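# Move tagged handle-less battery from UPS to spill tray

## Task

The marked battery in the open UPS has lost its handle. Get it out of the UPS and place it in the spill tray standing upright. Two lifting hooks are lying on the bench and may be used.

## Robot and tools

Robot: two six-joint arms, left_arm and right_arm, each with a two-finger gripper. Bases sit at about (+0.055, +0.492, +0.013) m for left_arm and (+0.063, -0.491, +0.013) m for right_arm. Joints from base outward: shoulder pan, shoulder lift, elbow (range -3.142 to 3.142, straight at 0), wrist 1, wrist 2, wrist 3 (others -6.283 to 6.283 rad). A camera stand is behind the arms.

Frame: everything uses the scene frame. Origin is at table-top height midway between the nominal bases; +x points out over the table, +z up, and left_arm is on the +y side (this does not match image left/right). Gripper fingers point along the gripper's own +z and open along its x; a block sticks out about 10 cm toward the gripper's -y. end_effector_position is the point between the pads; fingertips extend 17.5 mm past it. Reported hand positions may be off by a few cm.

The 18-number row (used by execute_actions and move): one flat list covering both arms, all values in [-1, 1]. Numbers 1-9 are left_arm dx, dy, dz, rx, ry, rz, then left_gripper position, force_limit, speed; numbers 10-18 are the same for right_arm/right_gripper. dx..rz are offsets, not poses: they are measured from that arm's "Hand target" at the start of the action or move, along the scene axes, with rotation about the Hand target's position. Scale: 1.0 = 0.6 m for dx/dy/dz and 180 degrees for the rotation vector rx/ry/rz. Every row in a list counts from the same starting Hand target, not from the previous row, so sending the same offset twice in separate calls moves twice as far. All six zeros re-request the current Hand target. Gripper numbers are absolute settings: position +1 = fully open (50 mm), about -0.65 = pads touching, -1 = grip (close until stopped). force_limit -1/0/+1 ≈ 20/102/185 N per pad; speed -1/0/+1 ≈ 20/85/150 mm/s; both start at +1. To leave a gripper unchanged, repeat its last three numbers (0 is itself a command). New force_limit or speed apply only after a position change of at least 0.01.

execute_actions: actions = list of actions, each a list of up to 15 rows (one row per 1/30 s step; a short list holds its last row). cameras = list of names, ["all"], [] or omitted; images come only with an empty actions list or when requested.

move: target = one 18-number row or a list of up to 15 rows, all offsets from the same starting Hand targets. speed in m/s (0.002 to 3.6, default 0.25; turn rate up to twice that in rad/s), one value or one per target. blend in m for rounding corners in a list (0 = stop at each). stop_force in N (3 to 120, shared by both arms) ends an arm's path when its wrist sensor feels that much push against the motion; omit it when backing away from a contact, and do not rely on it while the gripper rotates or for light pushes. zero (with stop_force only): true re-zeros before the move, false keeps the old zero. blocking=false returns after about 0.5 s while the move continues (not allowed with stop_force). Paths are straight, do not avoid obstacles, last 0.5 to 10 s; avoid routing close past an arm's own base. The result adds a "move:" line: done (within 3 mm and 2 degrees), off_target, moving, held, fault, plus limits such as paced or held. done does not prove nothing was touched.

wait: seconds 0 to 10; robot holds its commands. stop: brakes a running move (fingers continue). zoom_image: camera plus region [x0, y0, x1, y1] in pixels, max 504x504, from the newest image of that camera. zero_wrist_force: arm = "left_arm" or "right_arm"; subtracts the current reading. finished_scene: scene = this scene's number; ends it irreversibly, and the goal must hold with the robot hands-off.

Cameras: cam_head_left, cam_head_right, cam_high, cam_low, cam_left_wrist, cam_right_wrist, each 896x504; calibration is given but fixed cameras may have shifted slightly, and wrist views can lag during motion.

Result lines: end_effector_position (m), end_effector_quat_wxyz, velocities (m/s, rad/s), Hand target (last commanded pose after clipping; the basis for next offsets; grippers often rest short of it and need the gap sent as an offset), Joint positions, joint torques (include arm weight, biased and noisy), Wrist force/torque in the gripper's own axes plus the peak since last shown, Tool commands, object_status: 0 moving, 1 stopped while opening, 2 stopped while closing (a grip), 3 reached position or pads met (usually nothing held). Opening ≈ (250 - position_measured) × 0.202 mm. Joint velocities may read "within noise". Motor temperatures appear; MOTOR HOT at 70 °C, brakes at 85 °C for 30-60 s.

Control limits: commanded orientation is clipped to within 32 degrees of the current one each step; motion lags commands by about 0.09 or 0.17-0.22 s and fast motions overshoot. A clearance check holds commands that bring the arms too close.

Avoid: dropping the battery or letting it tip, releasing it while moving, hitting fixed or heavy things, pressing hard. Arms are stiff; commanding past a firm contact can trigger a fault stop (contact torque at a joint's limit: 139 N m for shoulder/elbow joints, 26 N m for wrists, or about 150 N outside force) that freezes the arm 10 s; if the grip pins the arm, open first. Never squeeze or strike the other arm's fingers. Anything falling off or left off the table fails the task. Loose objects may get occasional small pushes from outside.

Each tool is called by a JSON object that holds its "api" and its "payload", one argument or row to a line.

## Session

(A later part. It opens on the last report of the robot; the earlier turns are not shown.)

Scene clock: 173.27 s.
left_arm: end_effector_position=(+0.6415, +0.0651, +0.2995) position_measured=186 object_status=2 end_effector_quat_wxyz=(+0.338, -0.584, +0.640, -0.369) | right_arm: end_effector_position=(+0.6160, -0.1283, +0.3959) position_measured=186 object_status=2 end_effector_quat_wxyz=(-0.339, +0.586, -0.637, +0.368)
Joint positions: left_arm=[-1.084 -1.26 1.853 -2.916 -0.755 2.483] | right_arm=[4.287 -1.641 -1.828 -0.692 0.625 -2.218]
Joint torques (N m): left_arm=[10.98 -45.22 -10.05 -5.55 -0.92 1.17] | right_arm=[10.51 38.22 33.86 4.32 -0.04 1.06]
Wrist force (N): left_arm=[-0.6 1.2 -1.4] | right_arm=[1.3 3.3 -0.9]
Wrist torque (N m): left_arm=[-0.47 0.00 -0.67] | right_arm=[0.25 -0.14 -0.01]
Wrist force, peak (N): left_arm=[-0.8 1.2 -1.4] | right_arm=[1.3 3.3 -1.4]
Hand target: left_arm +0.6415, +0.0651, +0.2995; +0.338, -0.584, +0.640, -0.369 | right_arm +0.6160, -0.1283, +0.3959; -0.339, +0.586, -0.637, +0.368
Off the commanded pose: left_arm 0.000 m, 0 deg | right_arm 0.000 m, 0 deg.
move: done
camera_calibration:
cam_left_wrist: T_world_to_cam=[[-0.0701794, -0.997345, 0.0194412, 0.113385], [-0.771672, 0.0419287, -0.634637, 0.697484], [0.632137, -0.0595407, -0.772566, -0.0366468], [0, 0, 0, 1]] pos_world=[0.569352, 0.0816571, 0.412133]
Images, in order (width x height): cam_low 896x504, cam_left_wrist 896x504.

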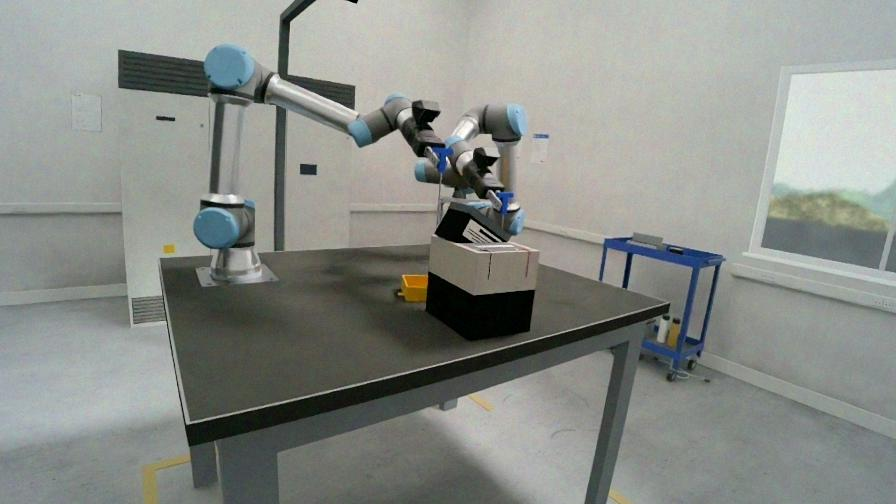

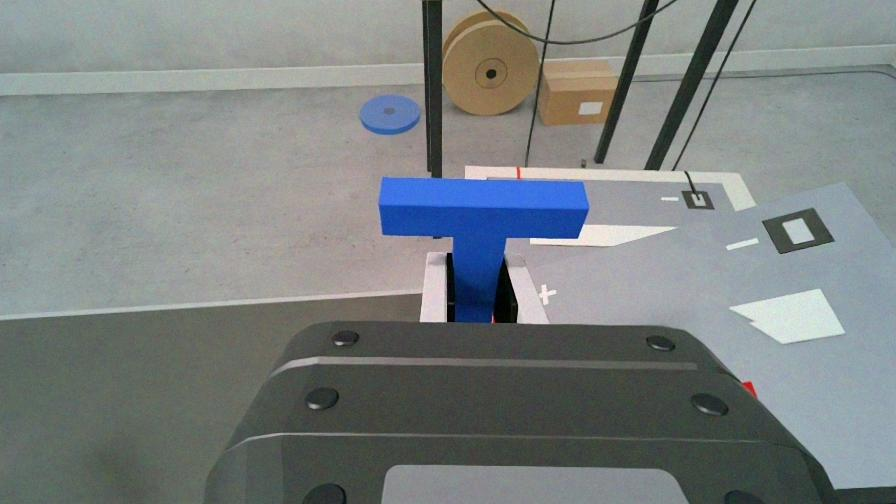

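{"api": "move", "payload": {
  "target": [-0.0066,-0.048,0,0,0,0,-1,-0.5,-0.3,0,0,0,0,0,0,-1,-0.5,-0.3],
  "speed": 0.02,
  "stop_force": 30,
  "cameras": ["cam_low","cam_left_wrist"]
}}

{"api": "zoom_image", "payload": {
  "camera": "cam_low",
  "region": [430, 160, 550, 260]
}}

Scene clock: 175.23 s.
left_arm: end_effector_position=(+0.6402, +0.0554, +0.2995) position_measured=186 object_status=2 end_effector_quat_wxyz=(+0.338, -0.584, +0.640, -0.369) | right_arm: end_effector_position=(+0.6160, -0.1283, +0.3959) position_measured=186 object_status=2 end_effector_quat_wxyz=(-0.339, +0.586, -0.637, +0.368)
Joint positions: left_arm=[-1.095 -1.249 1.835 -2.901 -0.748 2.471] | right_arm=[4.287 -1.641 -1.828 -0.692 0.625 -2.218]
Joint torques (N m): left_arm=[-5.64 -48.08 -22.34 -9.22 -6.64 -1.15] | right_arm=[8.92 36.72 35.6 4.27 -0.24 0.84]
Wrist force (N): left_arm=[-30.0 8.0 -0.8] | right_arm=[1.3 3.2 -1.2]
Wrist torque (N m): left_arm=[-0.70 -1.50 0.83] | right_arm=[0.24 -0.14 -0.02]
Wrist force, peak (N): left_arm=[-32.0 7.9 -0.7] | right_arm=[1.3 3.6 -1.0]
Hand target: left_arm +0.6402, +0.0554, +0.2995; +0.338, -0.584, +0.640, -0.369 (not the last commanded pose) | right_arm +0.6160, -0.1283, +0.3959; -0.339, +0.586, -0.637, +0.368
Off the commanded pose: left_arm 0.019 m, 0 deg | right_arm 0.000 m, 0 deg.
move: contact (left_arm)
camera_calibration:
cam_left_wrist: T_world_to_cam=[[-0.0700637, -0.997359, 0.0191588, 0.103573], [-0.771722, 0.0420231, -0.63457, 0.696823], [0.632089, -0.0592456, -0.772628, -0.0364536], [0, 0, 0, 1]] pos_world=[0.568052, 0.0718569, 0.412033]
Images, in order (width x height): cam_low 896x504, cam_left_wrist 896x504.

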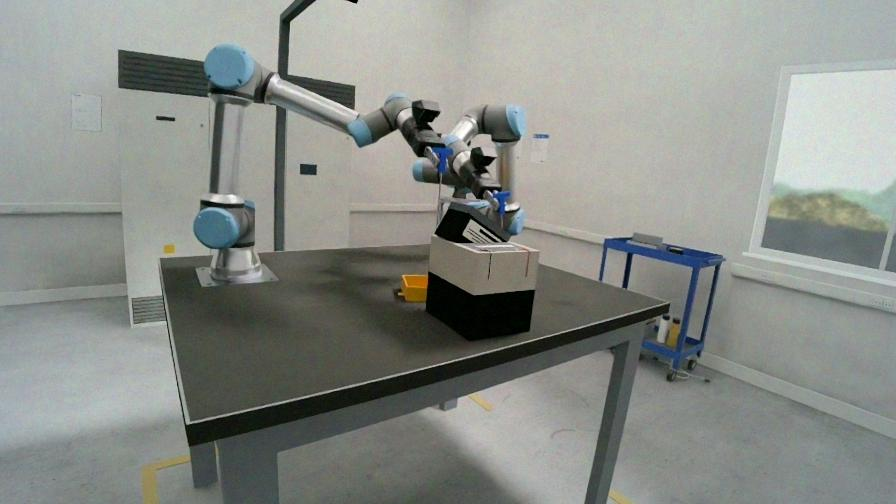

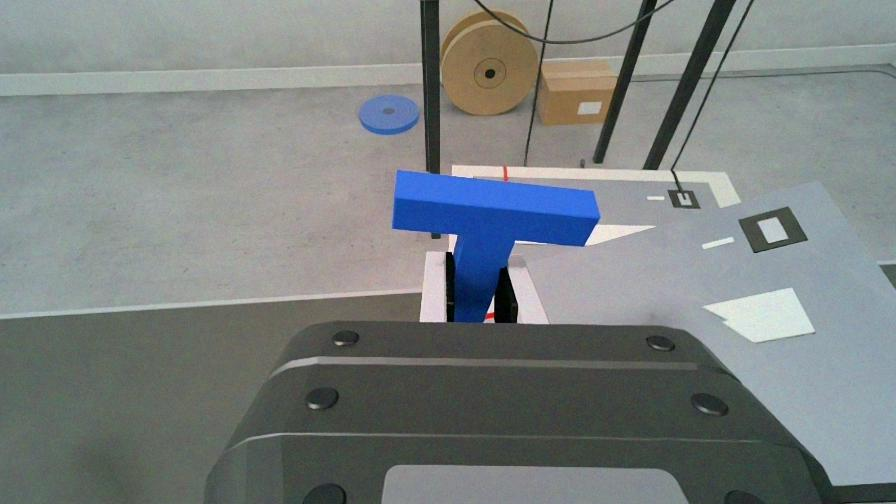

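Scaled by 4.200.

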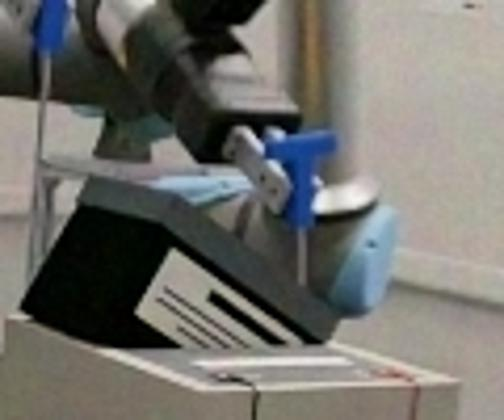

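{"api": "move", "payload": {
  "target": [0.0016,0.0166,0,0,0,0,-1,-0.5,-0.3,0,0,0,0,0,0,-1,-0.5,-0.3],
  "speed": 0.04,
  "cameras": ["cam_left_wrist"]
}}

Scene clock: 176.87 s.
left_arm: end_effector_position=(+0.6412, +0.0654, +0.2995) position_measured=186 object_status=2 end_effector_quat_wxyz=(+0.338, -0.584, +0.640, -0.369) | right_arm: end_effector_position=(+0.6160, -0.1283, +0.3959) position_measured=186 object_status=2 end_effector_quat_wxyz=(-0.339, +0.586, -0.637, +0.368)
Joint positions: left_arm=[-1.085 -1.261 1.854 -2.916 -0.755 2.482] | right_arm=[4.287 -1.641 -1.828 -0.692 0.625 -2.218]
Joint torques (N m): left_arm=[-2.61 -25.08 -27.28 -2.09 2.57 -0.53] | right_arm=[8.72 37.66 34.83 4.2 -0.02 1.03]
Wrist force (N): left_arm=[0.0 1.7 -0.7] | right_arm=[1.3 3.4 -1.0]
Wrist torque (N m): left_arm=[-0.38 -0.08 -0.82] | right_arm=[0.27 -0.14 -0.02]
Wrist force, peak (N): left_arm=[-30.7 8.2 -0.4] | right_arm=[1.3 3.4 -1.0]
Hand target: left_arm +0.6412, +0.0653, +0.2995; +0.338, -0.584, +0.640, -0.369 | right_arm +0.6160, -0.1283, +0.3959; -0.339, +0.586, -0.637, +0.368
Off the commanded pose: left_arm 0.000 m, 0 deg | right_arm 0.000 m, 0 deg.
move: done
camera_calibration:
cam_left_wrist: T_world_to_cam=[[-0.0701902, -0.997347, 0.0193125, 0.113715], [-0.771717, 0.0420233, -0.634576, 0.697156], [0.632081, -0.0594448, -0.772619, -0.0363302], [0, 0, 0, 1]] pos_world=[0.568952, 0.0819571, 0.412133]
Images, in order (width x height): cam_left_wrist 896x504.

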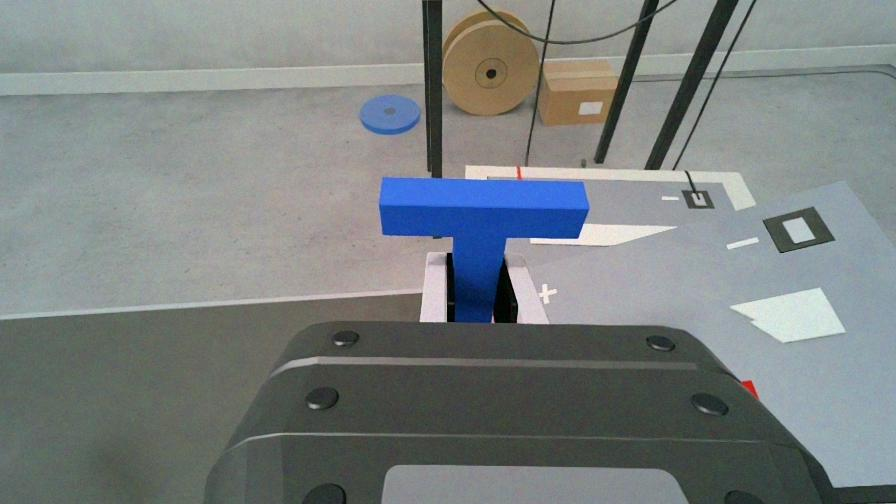

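{"api": "move", "payload": {
  "target": [-0.0066,-0.060,0,0,0,0,-1,-0.5,-0.3,0,0,0,0,0,0,-1,-0.5,-0.3],
  "speed": 0.02,
  "stop_force": 55,
  "cameras": ["cam_low","cam_left_wrist"]
}}

{"api": "zoom_image", "payload": {
  "camera": "cam_low",
  "region": [430, 160, 550, 260]
}}

Scene clock: 180.43 s.
left_arm: end_effector_position=(+0.6372, +0.0293, +0.2995) position_measured=186 object_status=2 end_effector_quat_wxyz=(+0.338, -0.584, +0.640, -0.369) | right_arm: end_effector_position=(+0.6160, -0.1283, +0.3959) position_measured=186 object_status=2 end_effector_quat_wxyz=(-0.339, +0.586, -0.637, +0.368)
Joint positions: left_arm=[-1.121 -1.216 1.783 -2.861 -0.73 2.443] | right_arm=[4.287 -1.641 -1.828 -0.692 0.625 -2.218]
Joint torques (N m): left_arm=[-17.82 -44.65 -27.83 -9.1 -12.54 -1.64] | right_arm=[10.5 37.37 35.79 4.19 -0.16 0.88]
Wrist force (N): left_arm=[-50.2 6.3 -1.6] | right_arm=[0.7 3.0 -1.0]
Wrist torque (N m): left_arm=[-0.63 -2.74 2.11] | right_arm=[0.21 -0.05 -0.02]
Wrist force, peak (N): left_arm=[-53.5 9.8 0.6] | right_arm=[1.0 3.5 -1.3]
Hand target: left_arm +0.6372, +0.0293, +0.2995; +0.338, -0.584, +0.640, -0.369 | right_arm +0.6160, -0.1283, +0.3959; -0.339, +0.586, -0.637, +0.368
Off the commanded pose: left_arm 0.000 m, 0 deg | right_arm 0.000 m, 0 deg.
move: done
camera_calibration:
cam_left_wrist: T_world_to_cam=[[-0.0699896, -0.997363, 0.0192108, 0.0773682], [-0.77168, 0.0419285, -0.634627, 0.695604], [0.632148, -0.0592419, -0.77258, -0.0361516], [0, 0, 0, 1]] pos_world=[0.565052, 0.0458568, 0.412033]
Images, in order (width x height): cam_low 896x504, cam_left_wrist 896x504.

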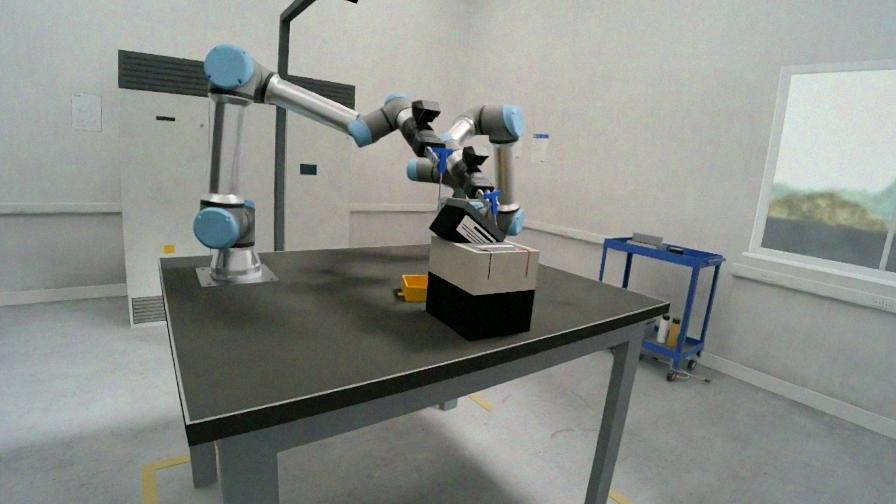

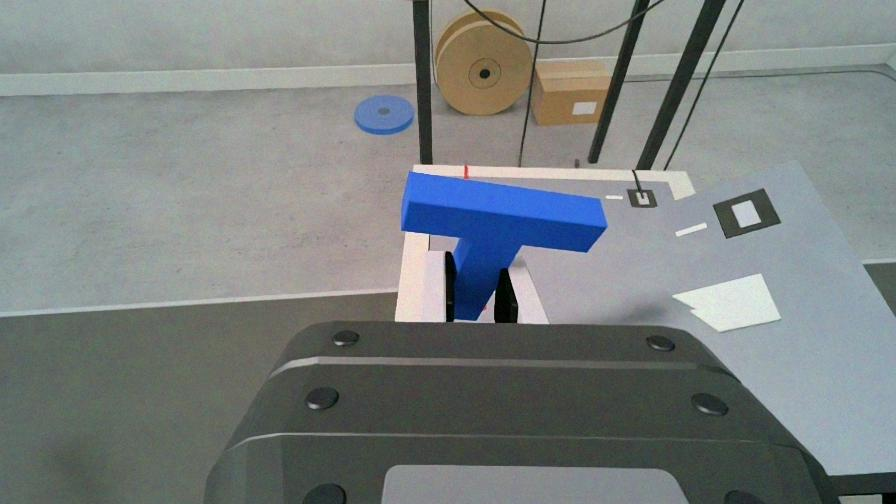

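Scaled by 4.200.

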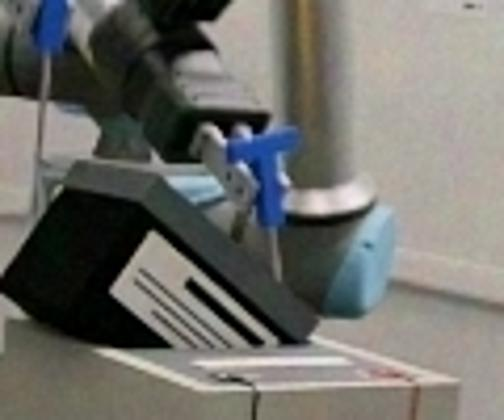

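{"api": "move", "payload": {
  "target": [-0.0017,-0.017,0,0,0,0,-1,-0.5,-0.3,0,0,0,0,0,0,-1,-0.5,-0.3],
  "speed": 0.02,
  "stop_force": 30,
  "zero": false,
  "cameras": ["cam_low","cam_left_wrist"]
}}

{"api": "zoom_image", "payload": {
  "camera": "cam_low",
  "region": [430, 160, 550, 260]
}}

Scene clock: 181.33 s.
left_arm: end_effector_position=(+0.6372, +0.0293, +0.2995) position_measured=186 object_status=2 end_effector_quat_wxyz=(+0.338, -0.584, +0.640, -0.369) | right_arm: end_effector_position=(+0.6160, -0.1283, +0.3959) position_measured=186 object_status=2 end_effector_quat_wxyz=(-0.339, +0.586, -0.637, +0.368)
Joint positions: left_arm=[-1.121 -1.216 1.783 -2.861 -0.73 2.443] | right_arm=[4.287 -1.641 -1.828 -0.692 0.625 -2.218]
Joint torques (N m): left_arm=[-18.67 -42.6 -30.45 -10.92 -12.33 -1.95] | right_arm=[9.82 36.43 34.93 4.11 -0.19 0.8]
Wrist force (N): left_arm=[-49.9 5.8 -1.5] | right_arm=[1.3 3.1 -1.1]
Wrist torque (N m): left_arm=[-0.67 -2.79 2.12] | right_arm=[0.22 -0.14 -0.01]
Wrist force, peak (N): left_arm=[-50.4 6.3 -1.5] | right_arm=[1.2 3.5 -1.0]
Hand target: left_arm +0.6372, +0.0293, +0.2995; +0.338, -0.584, +0.640, -0.369 (not the last commanded pose) | right_arm +0.6160, -0.1283, +0.3959; -0.339, +0.586, -0.637, +0.368
Off the commanded pose: left_arm 0.010 m, 0 deg | right_arm 0.000 m, 0 deg.
move: contact (left_arm)
camera_calibration:
cam_left_wrist: T_world_to_cam=[[-0.0699956, -0.997365, 0.0190766, 0.0774269], [-0.771676, 0.0420181, -0.634626, 0.695597], [0.632152, -0.0591419, -0.772584, -0.0361566], [0, 0, 0, 1]] pos_world=[0.565052, 0.0458568, 0.412033]
Images, in order (width x height): cam_low 896x504, cam_left_wrist 896x504.

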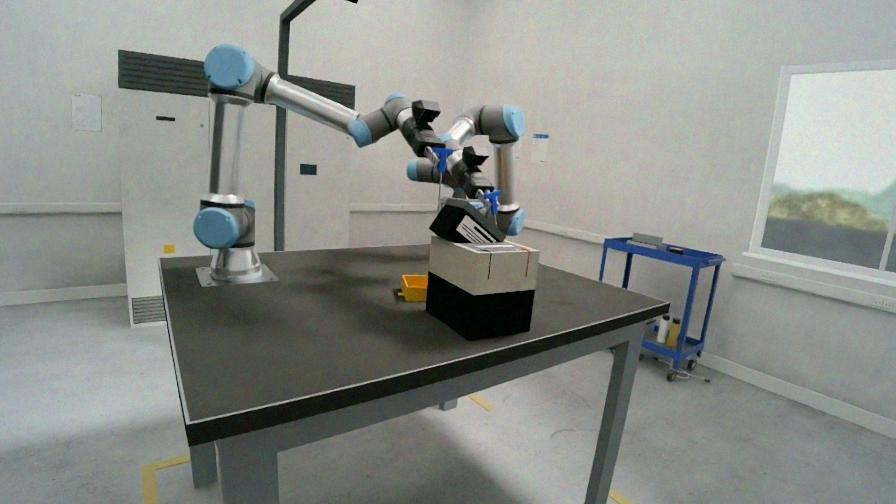

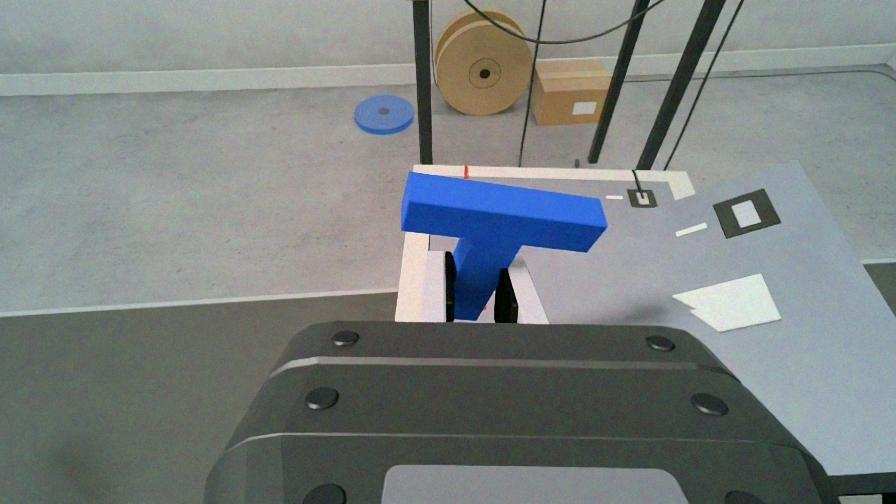

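Scaled by 4.200.

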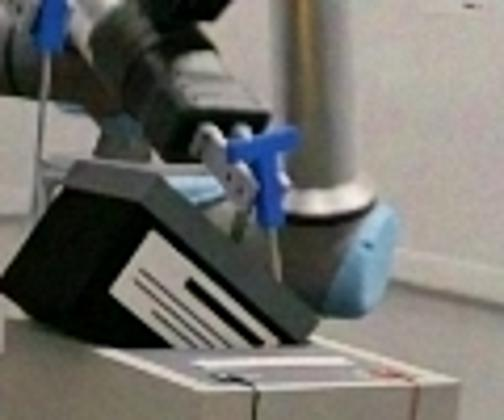

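{"api": "move", "payload": {
  "target": [-0.0015,-0.015,0,0,0,0,-1,-0.5,-0.3,0,0,0,0,0,0,-1,-0.5,-0.3],
  "speed": 0.02,
  "stop_force": 20,
  "cameras": ["cam_low","cam_left_wrist"]
}}

{"api": "zoom_image", "payload": {
  "camera": "cam_low",
  "region": [430, 160, 550, 260]
}}

Scene clock: 183.53 s.
left_arm: end_effector_position=(+0.6363, +0.0203, +0.2995) position_measured=186 object_status=2 end_effector_quat_wxyz=(+0.338, -0.584, +0.640, -0.369) | right_arm: end_effector_position=(+0.6160, -0.1283, +0.3959) position_measured=186 object_status=2 end_effector_quat_wxyz=(-0.339, +0.586, -0.637, +0.368)
Joint positions: left_arm=[-1.129 -1.204 1.764 -2.847 -0.725 2.433] | right_arm=[4.287 -1.641 -1.828 -0.692 0.625 -2.218]
Joint torques (N m): left_arm=[-23.02 -49.17 -31.37 -15.15 -12.42 -2.26] | right_arm=[10.67 37.28 35.32 4.3 -0.23 0.92]
Wrist force (N): left_arm=[-62.0 10.0 -1.3] | right_arm=[1.2 3.1 -1.0]
Wrist torque (N m): left_arm=[-0.81 -3.34 2.71] | right_arm=[0.22 -0.13 -0.02]
Wrist force, peak (N): left_arm=[-64.4 9.3 -1.5] | right_arm=[1.4 3.5 -1.0]
Hand target: left_arm +0.6363, +0.0203, +0.2995; +0.338, -0.584, +0.640, -0.369 | right_arm +0.6160, -0.1283, +0.3959; -0.339, +0.586, -0.637, +0.368
Off the commanded pose: left_arm 0.000 m, 0 deg | right_arm 0.000 m, 0 deg.
move: done
camera_calibration:
cam_left_wrist: T_world_to_cam=[[-0.0699896, -0.997363, 0.0192108, 0.0683289], [-0.77168, 0.0419285, -0.634627, 0.695287], [0.632148, -0.0592419, -0.77258, -0.0361159], [0, 0, 0, 1]] pos_world=[0.564152, 0.0368568, 0.412033]
Images, in order (width x height): cam_low 896x504, cam_left_wrist 896x504.

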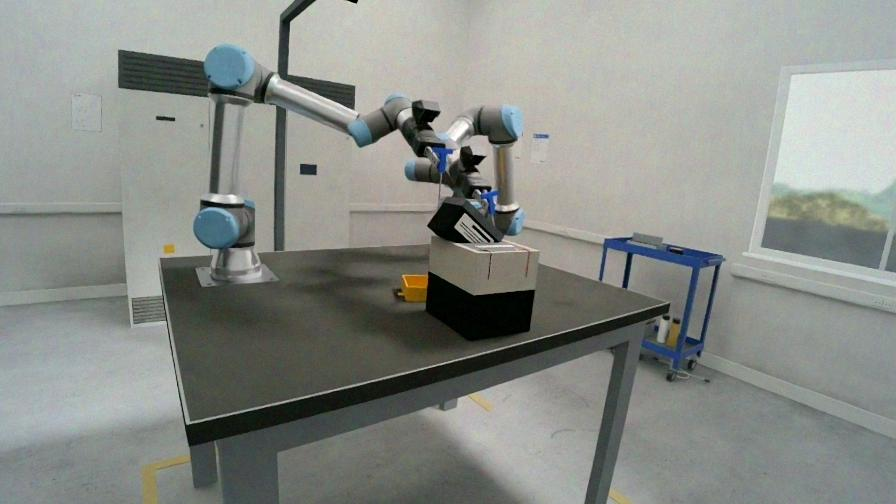

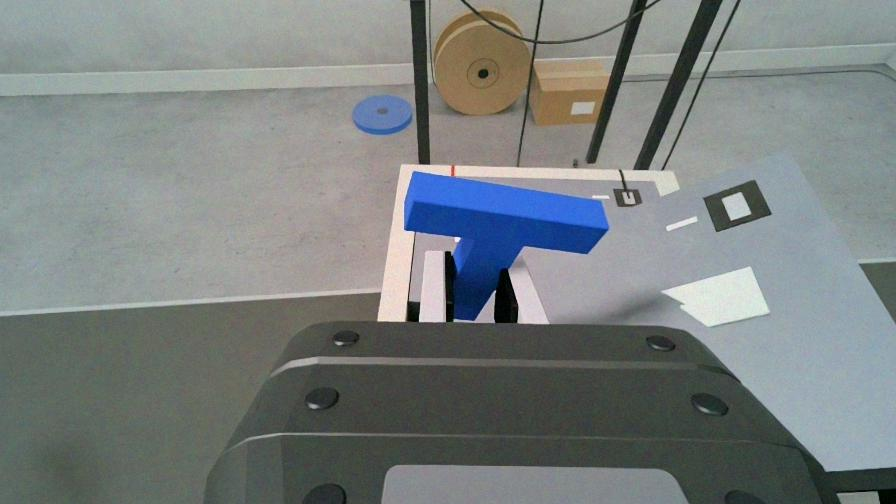

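Scaled by 4.200.

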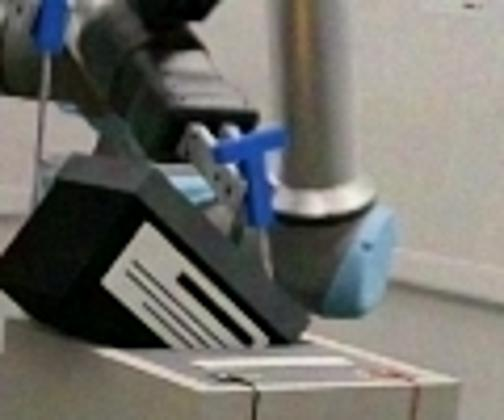

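{"api": "move", "payload": {
  "target": [
    [0.0035,0.035,0,0,0,0,-1,-0.5,-0.3,0,0,0,0,0,0,-1,-0.5,-0.3],
    [0.0015,0.065,0.06,0,0,0,-1,-0.5,-0.3,0,0,0,0,0,0,-1,-0.5,-0.3]
  ],
  "speed": 0.05,
  "cameras": ["cam_low","cam_left_wrist","cam_right_wrist","cam_high"]
}}

{"api": "zoom_image", "payload": {
  "camera": "cam_low",
  "region": [430, 160, 550, 260]
}}

{"api": "zoom_image", "payload": {
  "camera": "cam_high",
  "region": [340, 190, 480, 330]
}}

Scene clock: 186.07 s.
left_arm: end_effector_position=(+0.6373, +0.0594, +0.3356) position_measured=186 object_status=2 end_effector_quat_wxyz=(+0.338, -0.584, +0.640, -0.369) end_effector_velocity=(+0.000, -0.001, -0.003) end_effector_angular_velocity=(-0.002, +0.000, +0.000) | right_arm: end_effector_position=(+0.6160, -0.1283, +0.3959) position_measured=186 object_status=2 end_effector_quat_wxyz=(-0.339, +0.586, -0.637, +0.368)
Joint positions: left_arm=[-1.096 -1.305 1.804 -2.812 -0.747 2.47] | right_arm=[4.287 -1.641 -1.828 -0.692 0.625 -2.218]
Joint velocities: left_arm=[0 0.005 0.001 -0.007 0 -0.001] | right_arm=[within noise]
Joint torques (N m): left_arm=[-2.95 -25.07 -25.42 -5.54 0.53 -0.9] | right_arm=[11.1 36.05 33.96 4.24 0 0.94]
Wrist force (N): left_arm=[-0.3 2.5 -0.7] | right_arm=[1.1 2.9 -0.8]
Wrist torque (N m): left_arm=[-0.24 -0.04 -0.80] | right_arm=[0.19 -0.11 -0.01]
Wrist force, peak (N): left_arm=[-62.1 10.2 -0.5] | right_arm=[1.2 3.6 -1.0]
Hand target: left_arm +0.6372, +0.0593, +0.3355; +0.338, -0.584, +0.640, -0.369 | right_arm +0.6160, -0.1283, +0.3959; -0.339, +0.586, -0.637, +0.368
Off the commanded pose: left_arm 0.000 m, 0 deg | right_arm 0.000 m, 0 deg.
move: done
camera_calibration:
cam_left_wrist: T_world_to_cam=[[-0.0700004, -0.997364, 0.019082, 0.106757], [-0.771725, 0.042023, -0.634567, 0.717307], [0.632092, -0.0591459, -0.772633, -0.00635286], [0, 0, 0, 1]] pos_world=[0.565052, 0.0759568, 0.448233]
cam_right_wrist: T_world_to_cam=[[-0.0766699, -0.996988, 0.0117054, -0.0757143], [-0.752049, 0.0501177, -0.657199, 0.749846], [0.654632, -0.0591904, -0.753627, 0.0169397], [0, 0, 0, 1]] pos_world=[0.547027, -0.112064, 0.50645]
Images, in order (width x height): cam_high 896x504, cam_low 896x504, cam_left_wrist 896x504, cam_right_wrist 896x504.

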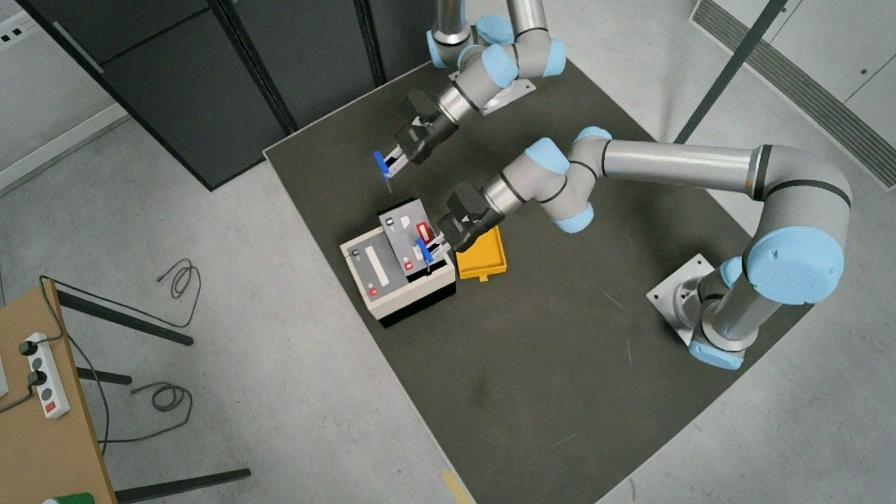

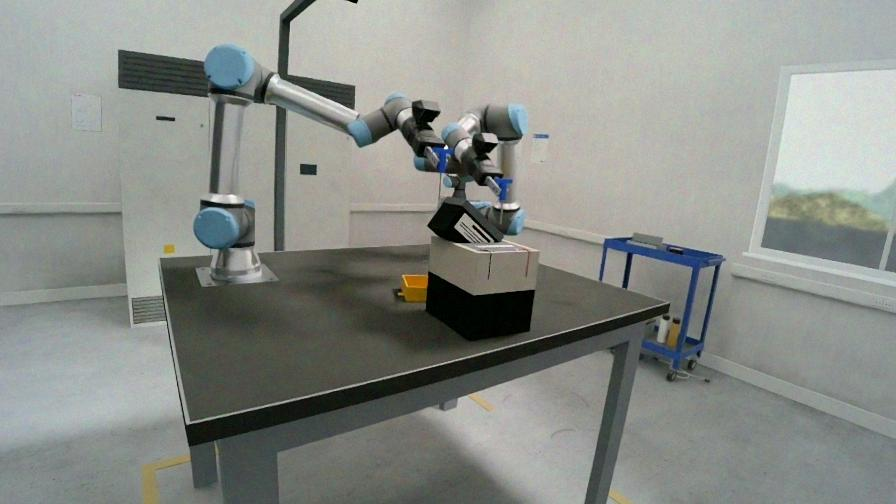

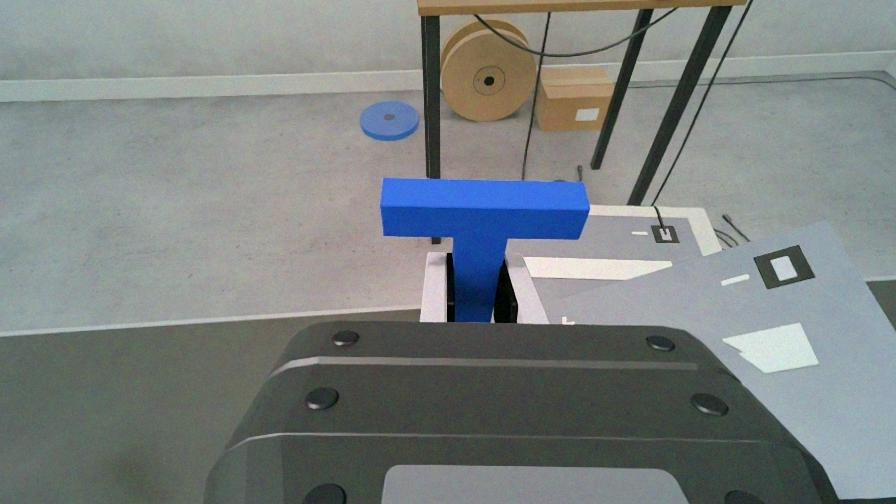

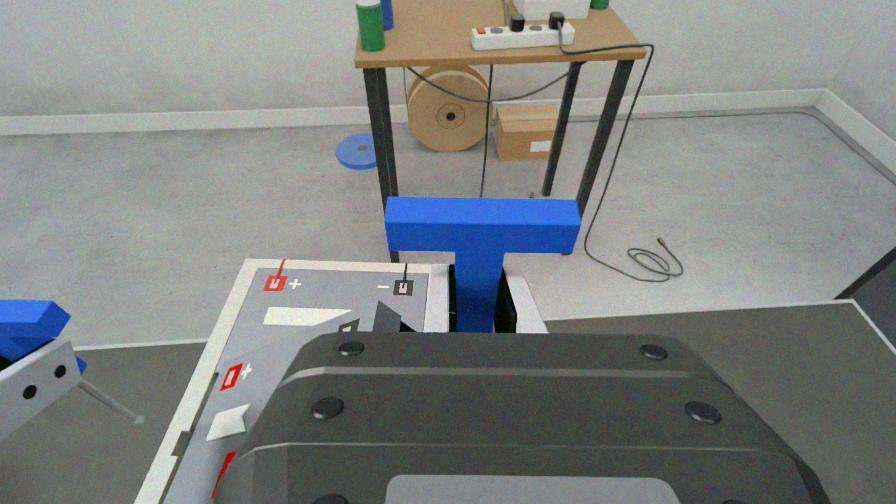

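Scaled by 4.200.

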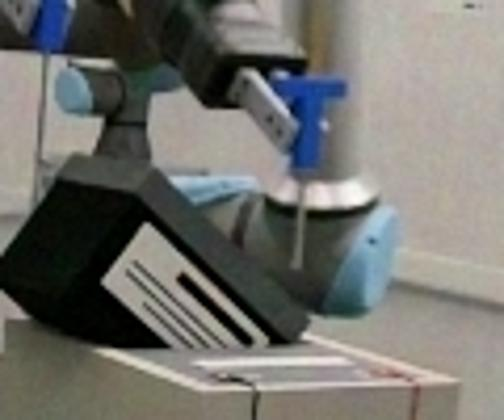

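Scaled by 3.600.

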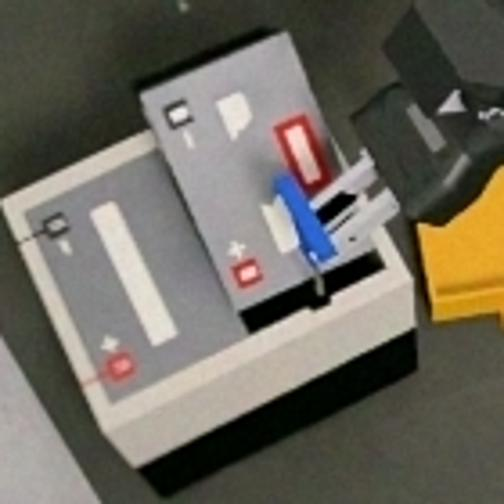

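{"api": "move", "payload": {
  "target": [
    [0.0197,0.1137,-0.0233,-0.1962,0.0196,0,-1,-0.5,-0.3,0,0,0,0,0,0,-1,-0.5,-0.3],
    [0.0163,0.0848,-0.0642,-0.1962,0.0196,0,-1,-0.5,-0.3,0,0,0,0,0,0,-1,-0.5,-0.3]
  ],
  "speed": 0.15,
  "blend": [0.005,0],
  "stop_force": 15,
  "cameras": ["cam_high","cam_low","cam_right_wrist"]
}}

{"api": "zoom_image", "payload": {
  "camera": "cam_high",
  "region": [340, 190, 480, 330]
}}

{"api": "zoom_image", "payload": {
  "camera": "cam_low",
  "region": [430, 160, 550, 260]
}}

Scene clock: 191.23 s.
left_arm: end_effector_position=(+0.6470, +0.1102, +0.2970) position_measured=186 object_status=2 end_effector_quat_wxyz=(-0.125, +0.669, -0.508, +0.528) | right_arm: end_effector_position=(+0.6160, -0.1283, +0.3959) position_measured=186 object_status=2 end_effector_quat_wxyz=(-0.339, +0.586, -0.637, +0.368)
Joint positions: left_arm=[-0.932 -1.284 2.035 -3.412 -1.1 2.221] | right_arm=[4.287 -1.641 -1.828 -0.692 0.625 -2.218]
Joint torques (N m): left_arm=[10.21 -21.1 -29.18 -5.66 -0.88 1.42] | right_arm=[10.2 36.65 35.02 3.98 -0.1 1.09]
Wrist force (N): left_arm=[0.1 1.5 0.3] | right_arm=[1.1 2.9 -1.0]
Wrist torque (N m): left_arm=[-0.28 -0.39 -0.66] | right_arm=[0.20 -0.10 -0.02]
Wrist force, peak (N): left_arm=[0.4 4.0 1.7] | right_arm=[1.3 3.4 -1.4]
Hand target: left_arm +0.6470, +0.1102, +0.2970; -0.125, +0.669, -0.508, +0.528 | right_arm +0.6160, -0.1283, +0.3959; -0.339, +0.586, -0.637, +0.368
Off the commanded pose: left_arm 0.000 m, 0 deg | right_arm 0.000 m, 0 deg.
move: done
camera_calibration:
cam_right_wrist: T_world_to_cam=[[-0.0766699, -0.996988, 0.0117054, -0.0757143], [-0.752049, 0.0501177, -0.657199, 0.749846], [0.654632, -0.0591904, -0.753627, 0.0169397], [0, 0, 0, 1]] pos_world=[0.547027, -0.112064, 0.50645]
Images, in order (width x height): cam_high 896x504, cam_low 896x504, cam_right_wrist 896x504.

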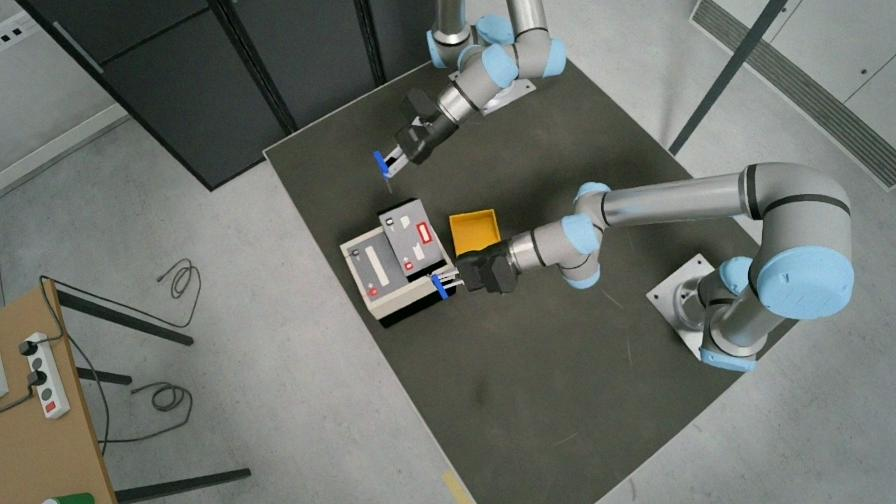

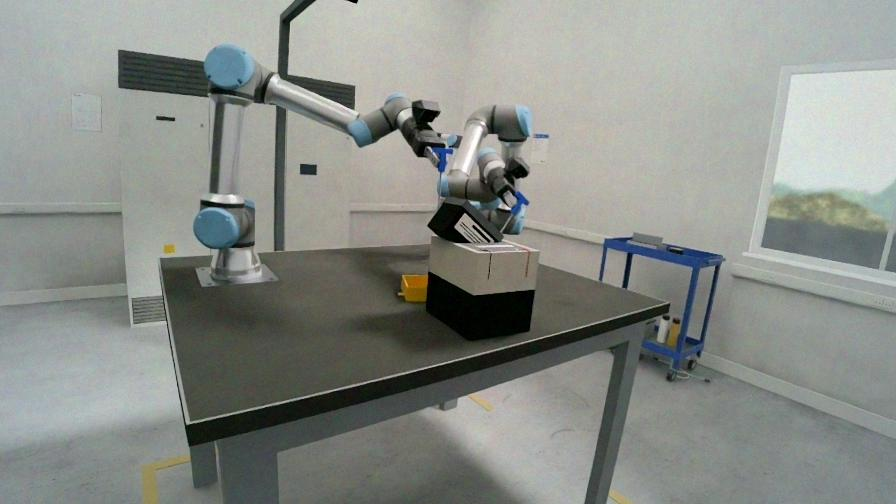

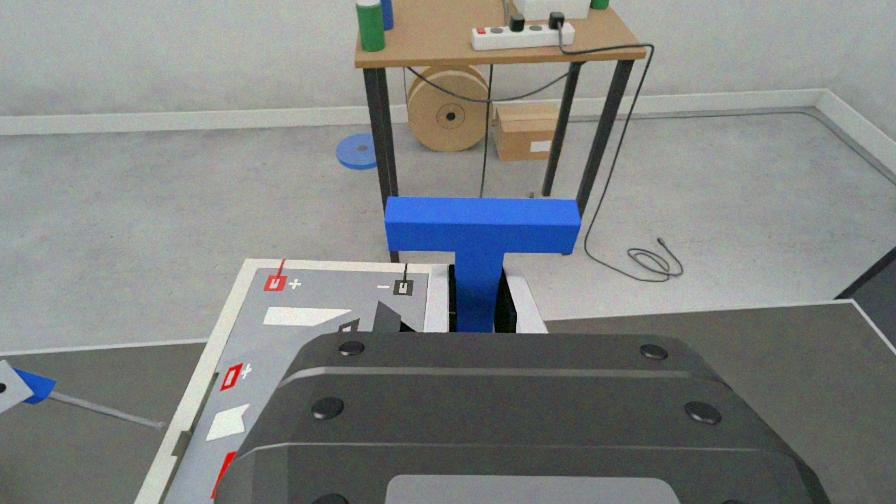

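Scaled by 3.600.

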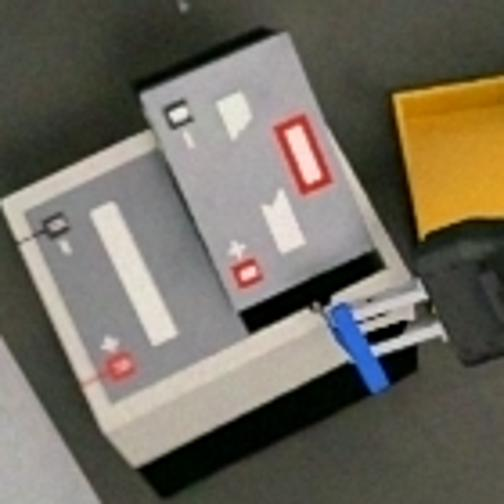

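Scaled by 4.200.

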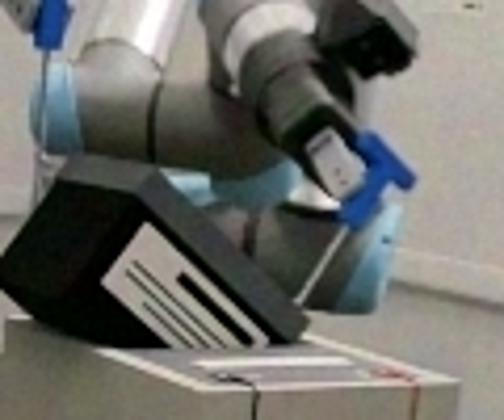

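{"api": "move", "payload": {
  "target": [-0.0047,-0.0385,-0.0543,0,0,0,-1,-0.5,-0.3,0,0,0,0,0,0,-1,-0.5,-0.3],
  "speed": 0.05,
  "stop_force": 6
}}

{"api": "move", "payload": {
  "target": [-0.0037,-0.0245,0.0176,0,0,0,-1,-0.5,-0.3,0,0,0,0,0,0,-1,-0.5,-0.3],
  "speed": 0.02,
  "stop_force": 5
}}

{"api": "move", "payload": {
  "target": [0.002,0.0173,0.0244,0,0,0,-1,-0.5,-0.3,0,0,0,0,0,0,-1,-0.5,-0.3],
  "speed": 0.02,
  "stop_force": 5,
  "cameras": ["cam_high","cam_low"]
}}

{"api": "zoom_image", "payload": {
  "camera": "cam_high",
  "region": [340, 190, 480, 330]
}}

{"api": "zoom_image", "payload": {
  "camera": "cam_low",
  "region": [430, 160, 550, 260]
}}

Scene clock: 193.83 s.
left_arm: end_effector_position=(+0.6442, +0.0871, +0.2644) position_measured=186 object_status=2 end_effector_quat_wxyz=(-0.125, +0.669, -0.508, +0.528) | right_arm: end_effector_position=(+0.6160, -0.1283, +0.3959) position_measured=186 object_status=2 end_effector_quat_wxyz=(-0.339, +0.586, -0.637, +0.368)
Joint positions: left_arm=[-0.966 -1.202 2.029 -3.479 -1.07 2.203] | right_arm=[4.287 -1.641 -1.828 -0.692 0.625 -2.218]
Joint torques (N m): left_arm=[11.42 -43.85 -10.99 -1.68 -1.66 1.41] | right_arm=[10.66 36.09 33.81 3.83 -0.42 0.92]
Wrist force (N): left_arm=[-0.1 1.4 0.3] | right_arm=[1.3 2.9 -1.2]
Wrist torque (N m): left_arm=[-0.30 -0.38 -0.58] | right_arm=[0.20 -0.14 -0.02]
Wrist force, peak (N): left_arm=[0.0 2.0 0.9] | right_arm=[1.4 3.3 -1.4]
Hand target: left_arm +0.6442, +0.0871, +0.2644; -0.125, +0.669, -0.508, +0.528 | right_arm +0.6160, -0.1283, +0.3959; -0.339, +0.586, -0.637, +0.368
Off the commanded pose: left_arm 0.000 m, 0 deg | right_arm 0.000 m, 0 deg.
move: done

Scene clock: 195.77 s.
left_arm: end_effector_position=(+0.6424, +0.0752, +0.2729) position_measured=186 object_status=2 end_effector_quat_wxyz=(-0.125, +0.669, -0.508, +0.528) | right_arm: end_effector_position=(+0.6160, -0.1283, +0.3959) position_measured=186 object_status=2 end_effector_quat_wxyz=(-0.339, +0.586, -0.637, +0.368)
Joint positions: left_arm=[-0.983 -1.208 2.005 -3.445 -1.055 2.194] | right_arm=[4.287 -1.641 -1.828 -0.692 0.625 -2.218]
Joint torques (N m): left_arm=[7.94 -24.31 -8.73 -2.64 -2.65 1.25] | right_arm=[9.67 36.5 34.84 3.82 -0.14 1.02]
Wrist force (N): left_arm=[-4.3 -0.1 -0.4] | right_arm=[1.3 3.1 -1.1]
Wrist torque (N m): left_arm=[-0.34 -0.60 -0.41] | right_arm=[0.23 -0.13 -0.02]
Wrist force, peak (N): left_arm=[-7.7 0.4 -0.2] | right_arm=[1.7 3.1 -1.4]
Hand target: left_arm +0.6424, +0.0752, +0.2729; -0.125, +0.669, -0.508, +0.528 (not the last commanded pose) | right_arm +0.6160, -0.1283, +0.3959; -0.339, +0.586, -0.637, +0.368
Off the commanded pose: left_arm 0.003 m, 0 deg | right_arm 0.000 m, 0 deg.
move: contact (left_arm)

Scene clock: 197.00 s.
left_arm: end_effector_position=(+0.6426, +0.0769, +0.2753) position_measured=186 object_status=2 end_effector_quat_wxyz=(-0.125, +0.669, -0.508, +0.527) | right_arm: end_effector_position=(+0.6160, -0.1283, +0.3959) position_measured=186 object_status=2 end_effector_quat_wxyz=(-0.339, +0.586, -0.637, +0.368)
Joint positions: left_arm=[-0.981 -1.214 2.006 -3.441 -1.057 2.195] | right_arm=[4.287 -1.641 -1.828 -0.692 0.625 -2.218]
Joint torques (N m): left_arm=[-16.83 -30.11 -31.35 -2.92 -0.12 -2.04] | right_arm=[9.58 37.26 35.18 4.07 -0.22 0.82]
Wrist force (N): left_arm=[-8.3 -2.3 -1.3] | right_arm=[1.3 3.2 -1.1]
Wrist torque (N m): left_arm=[-0.28 -0.78 -0.29] | right_arm=[0.25 -0.14 -0.02]
Wrist force, peak (N): left_arm=[-4.5 8.3 4.7] | right_arm=[1.5 3.3 -1.1]
Hand target: left_arm +0.6426, +0.0769, +0.2753; -0.125, +0.669, -0.508, +0.527 (not the last commanded pose) | right_arm +0.6160, -0.1283, +0.3959; -0.339, +0.586, -0.637, +0.368
Off the commanded pose: left_arm 0.015 m, 0 deg | right_arm 0.000 m, 0 deg.
move: contact (left_arm)
Images, in order (width x height): cam_high 896x504, cam_low 896x504.

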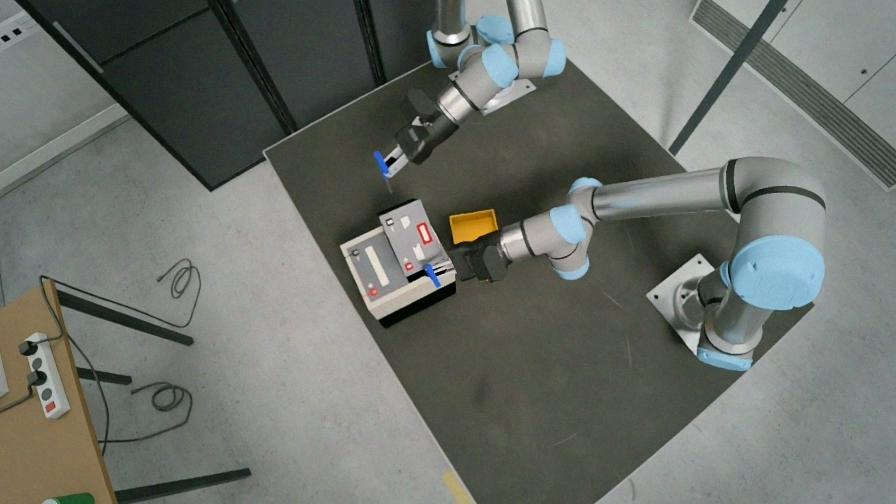

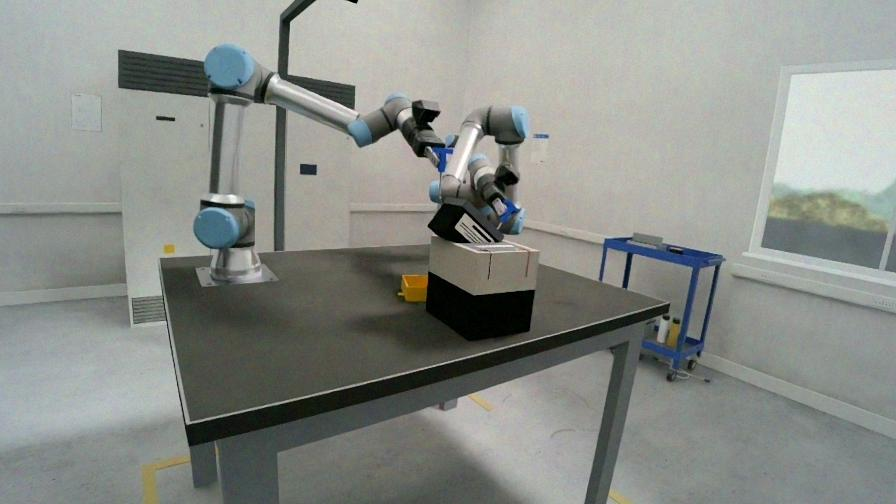

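Scaled by 3.600.

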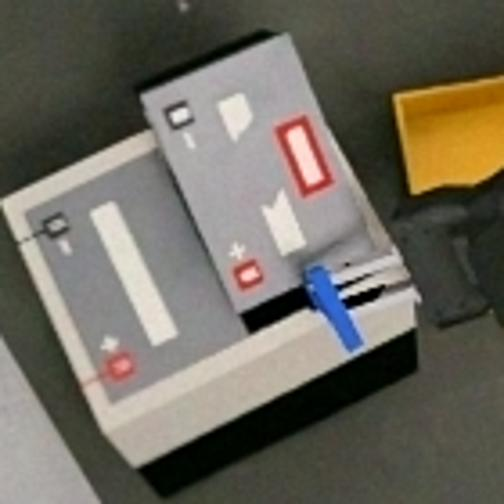

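Scaled by 4.200.

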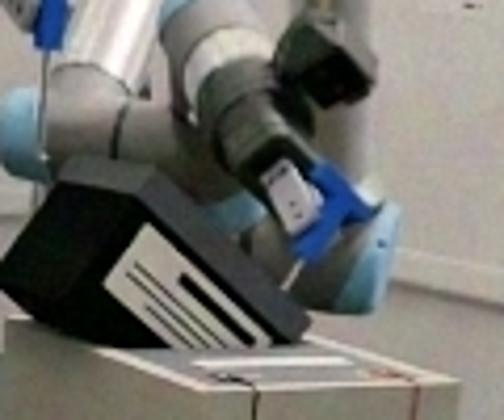

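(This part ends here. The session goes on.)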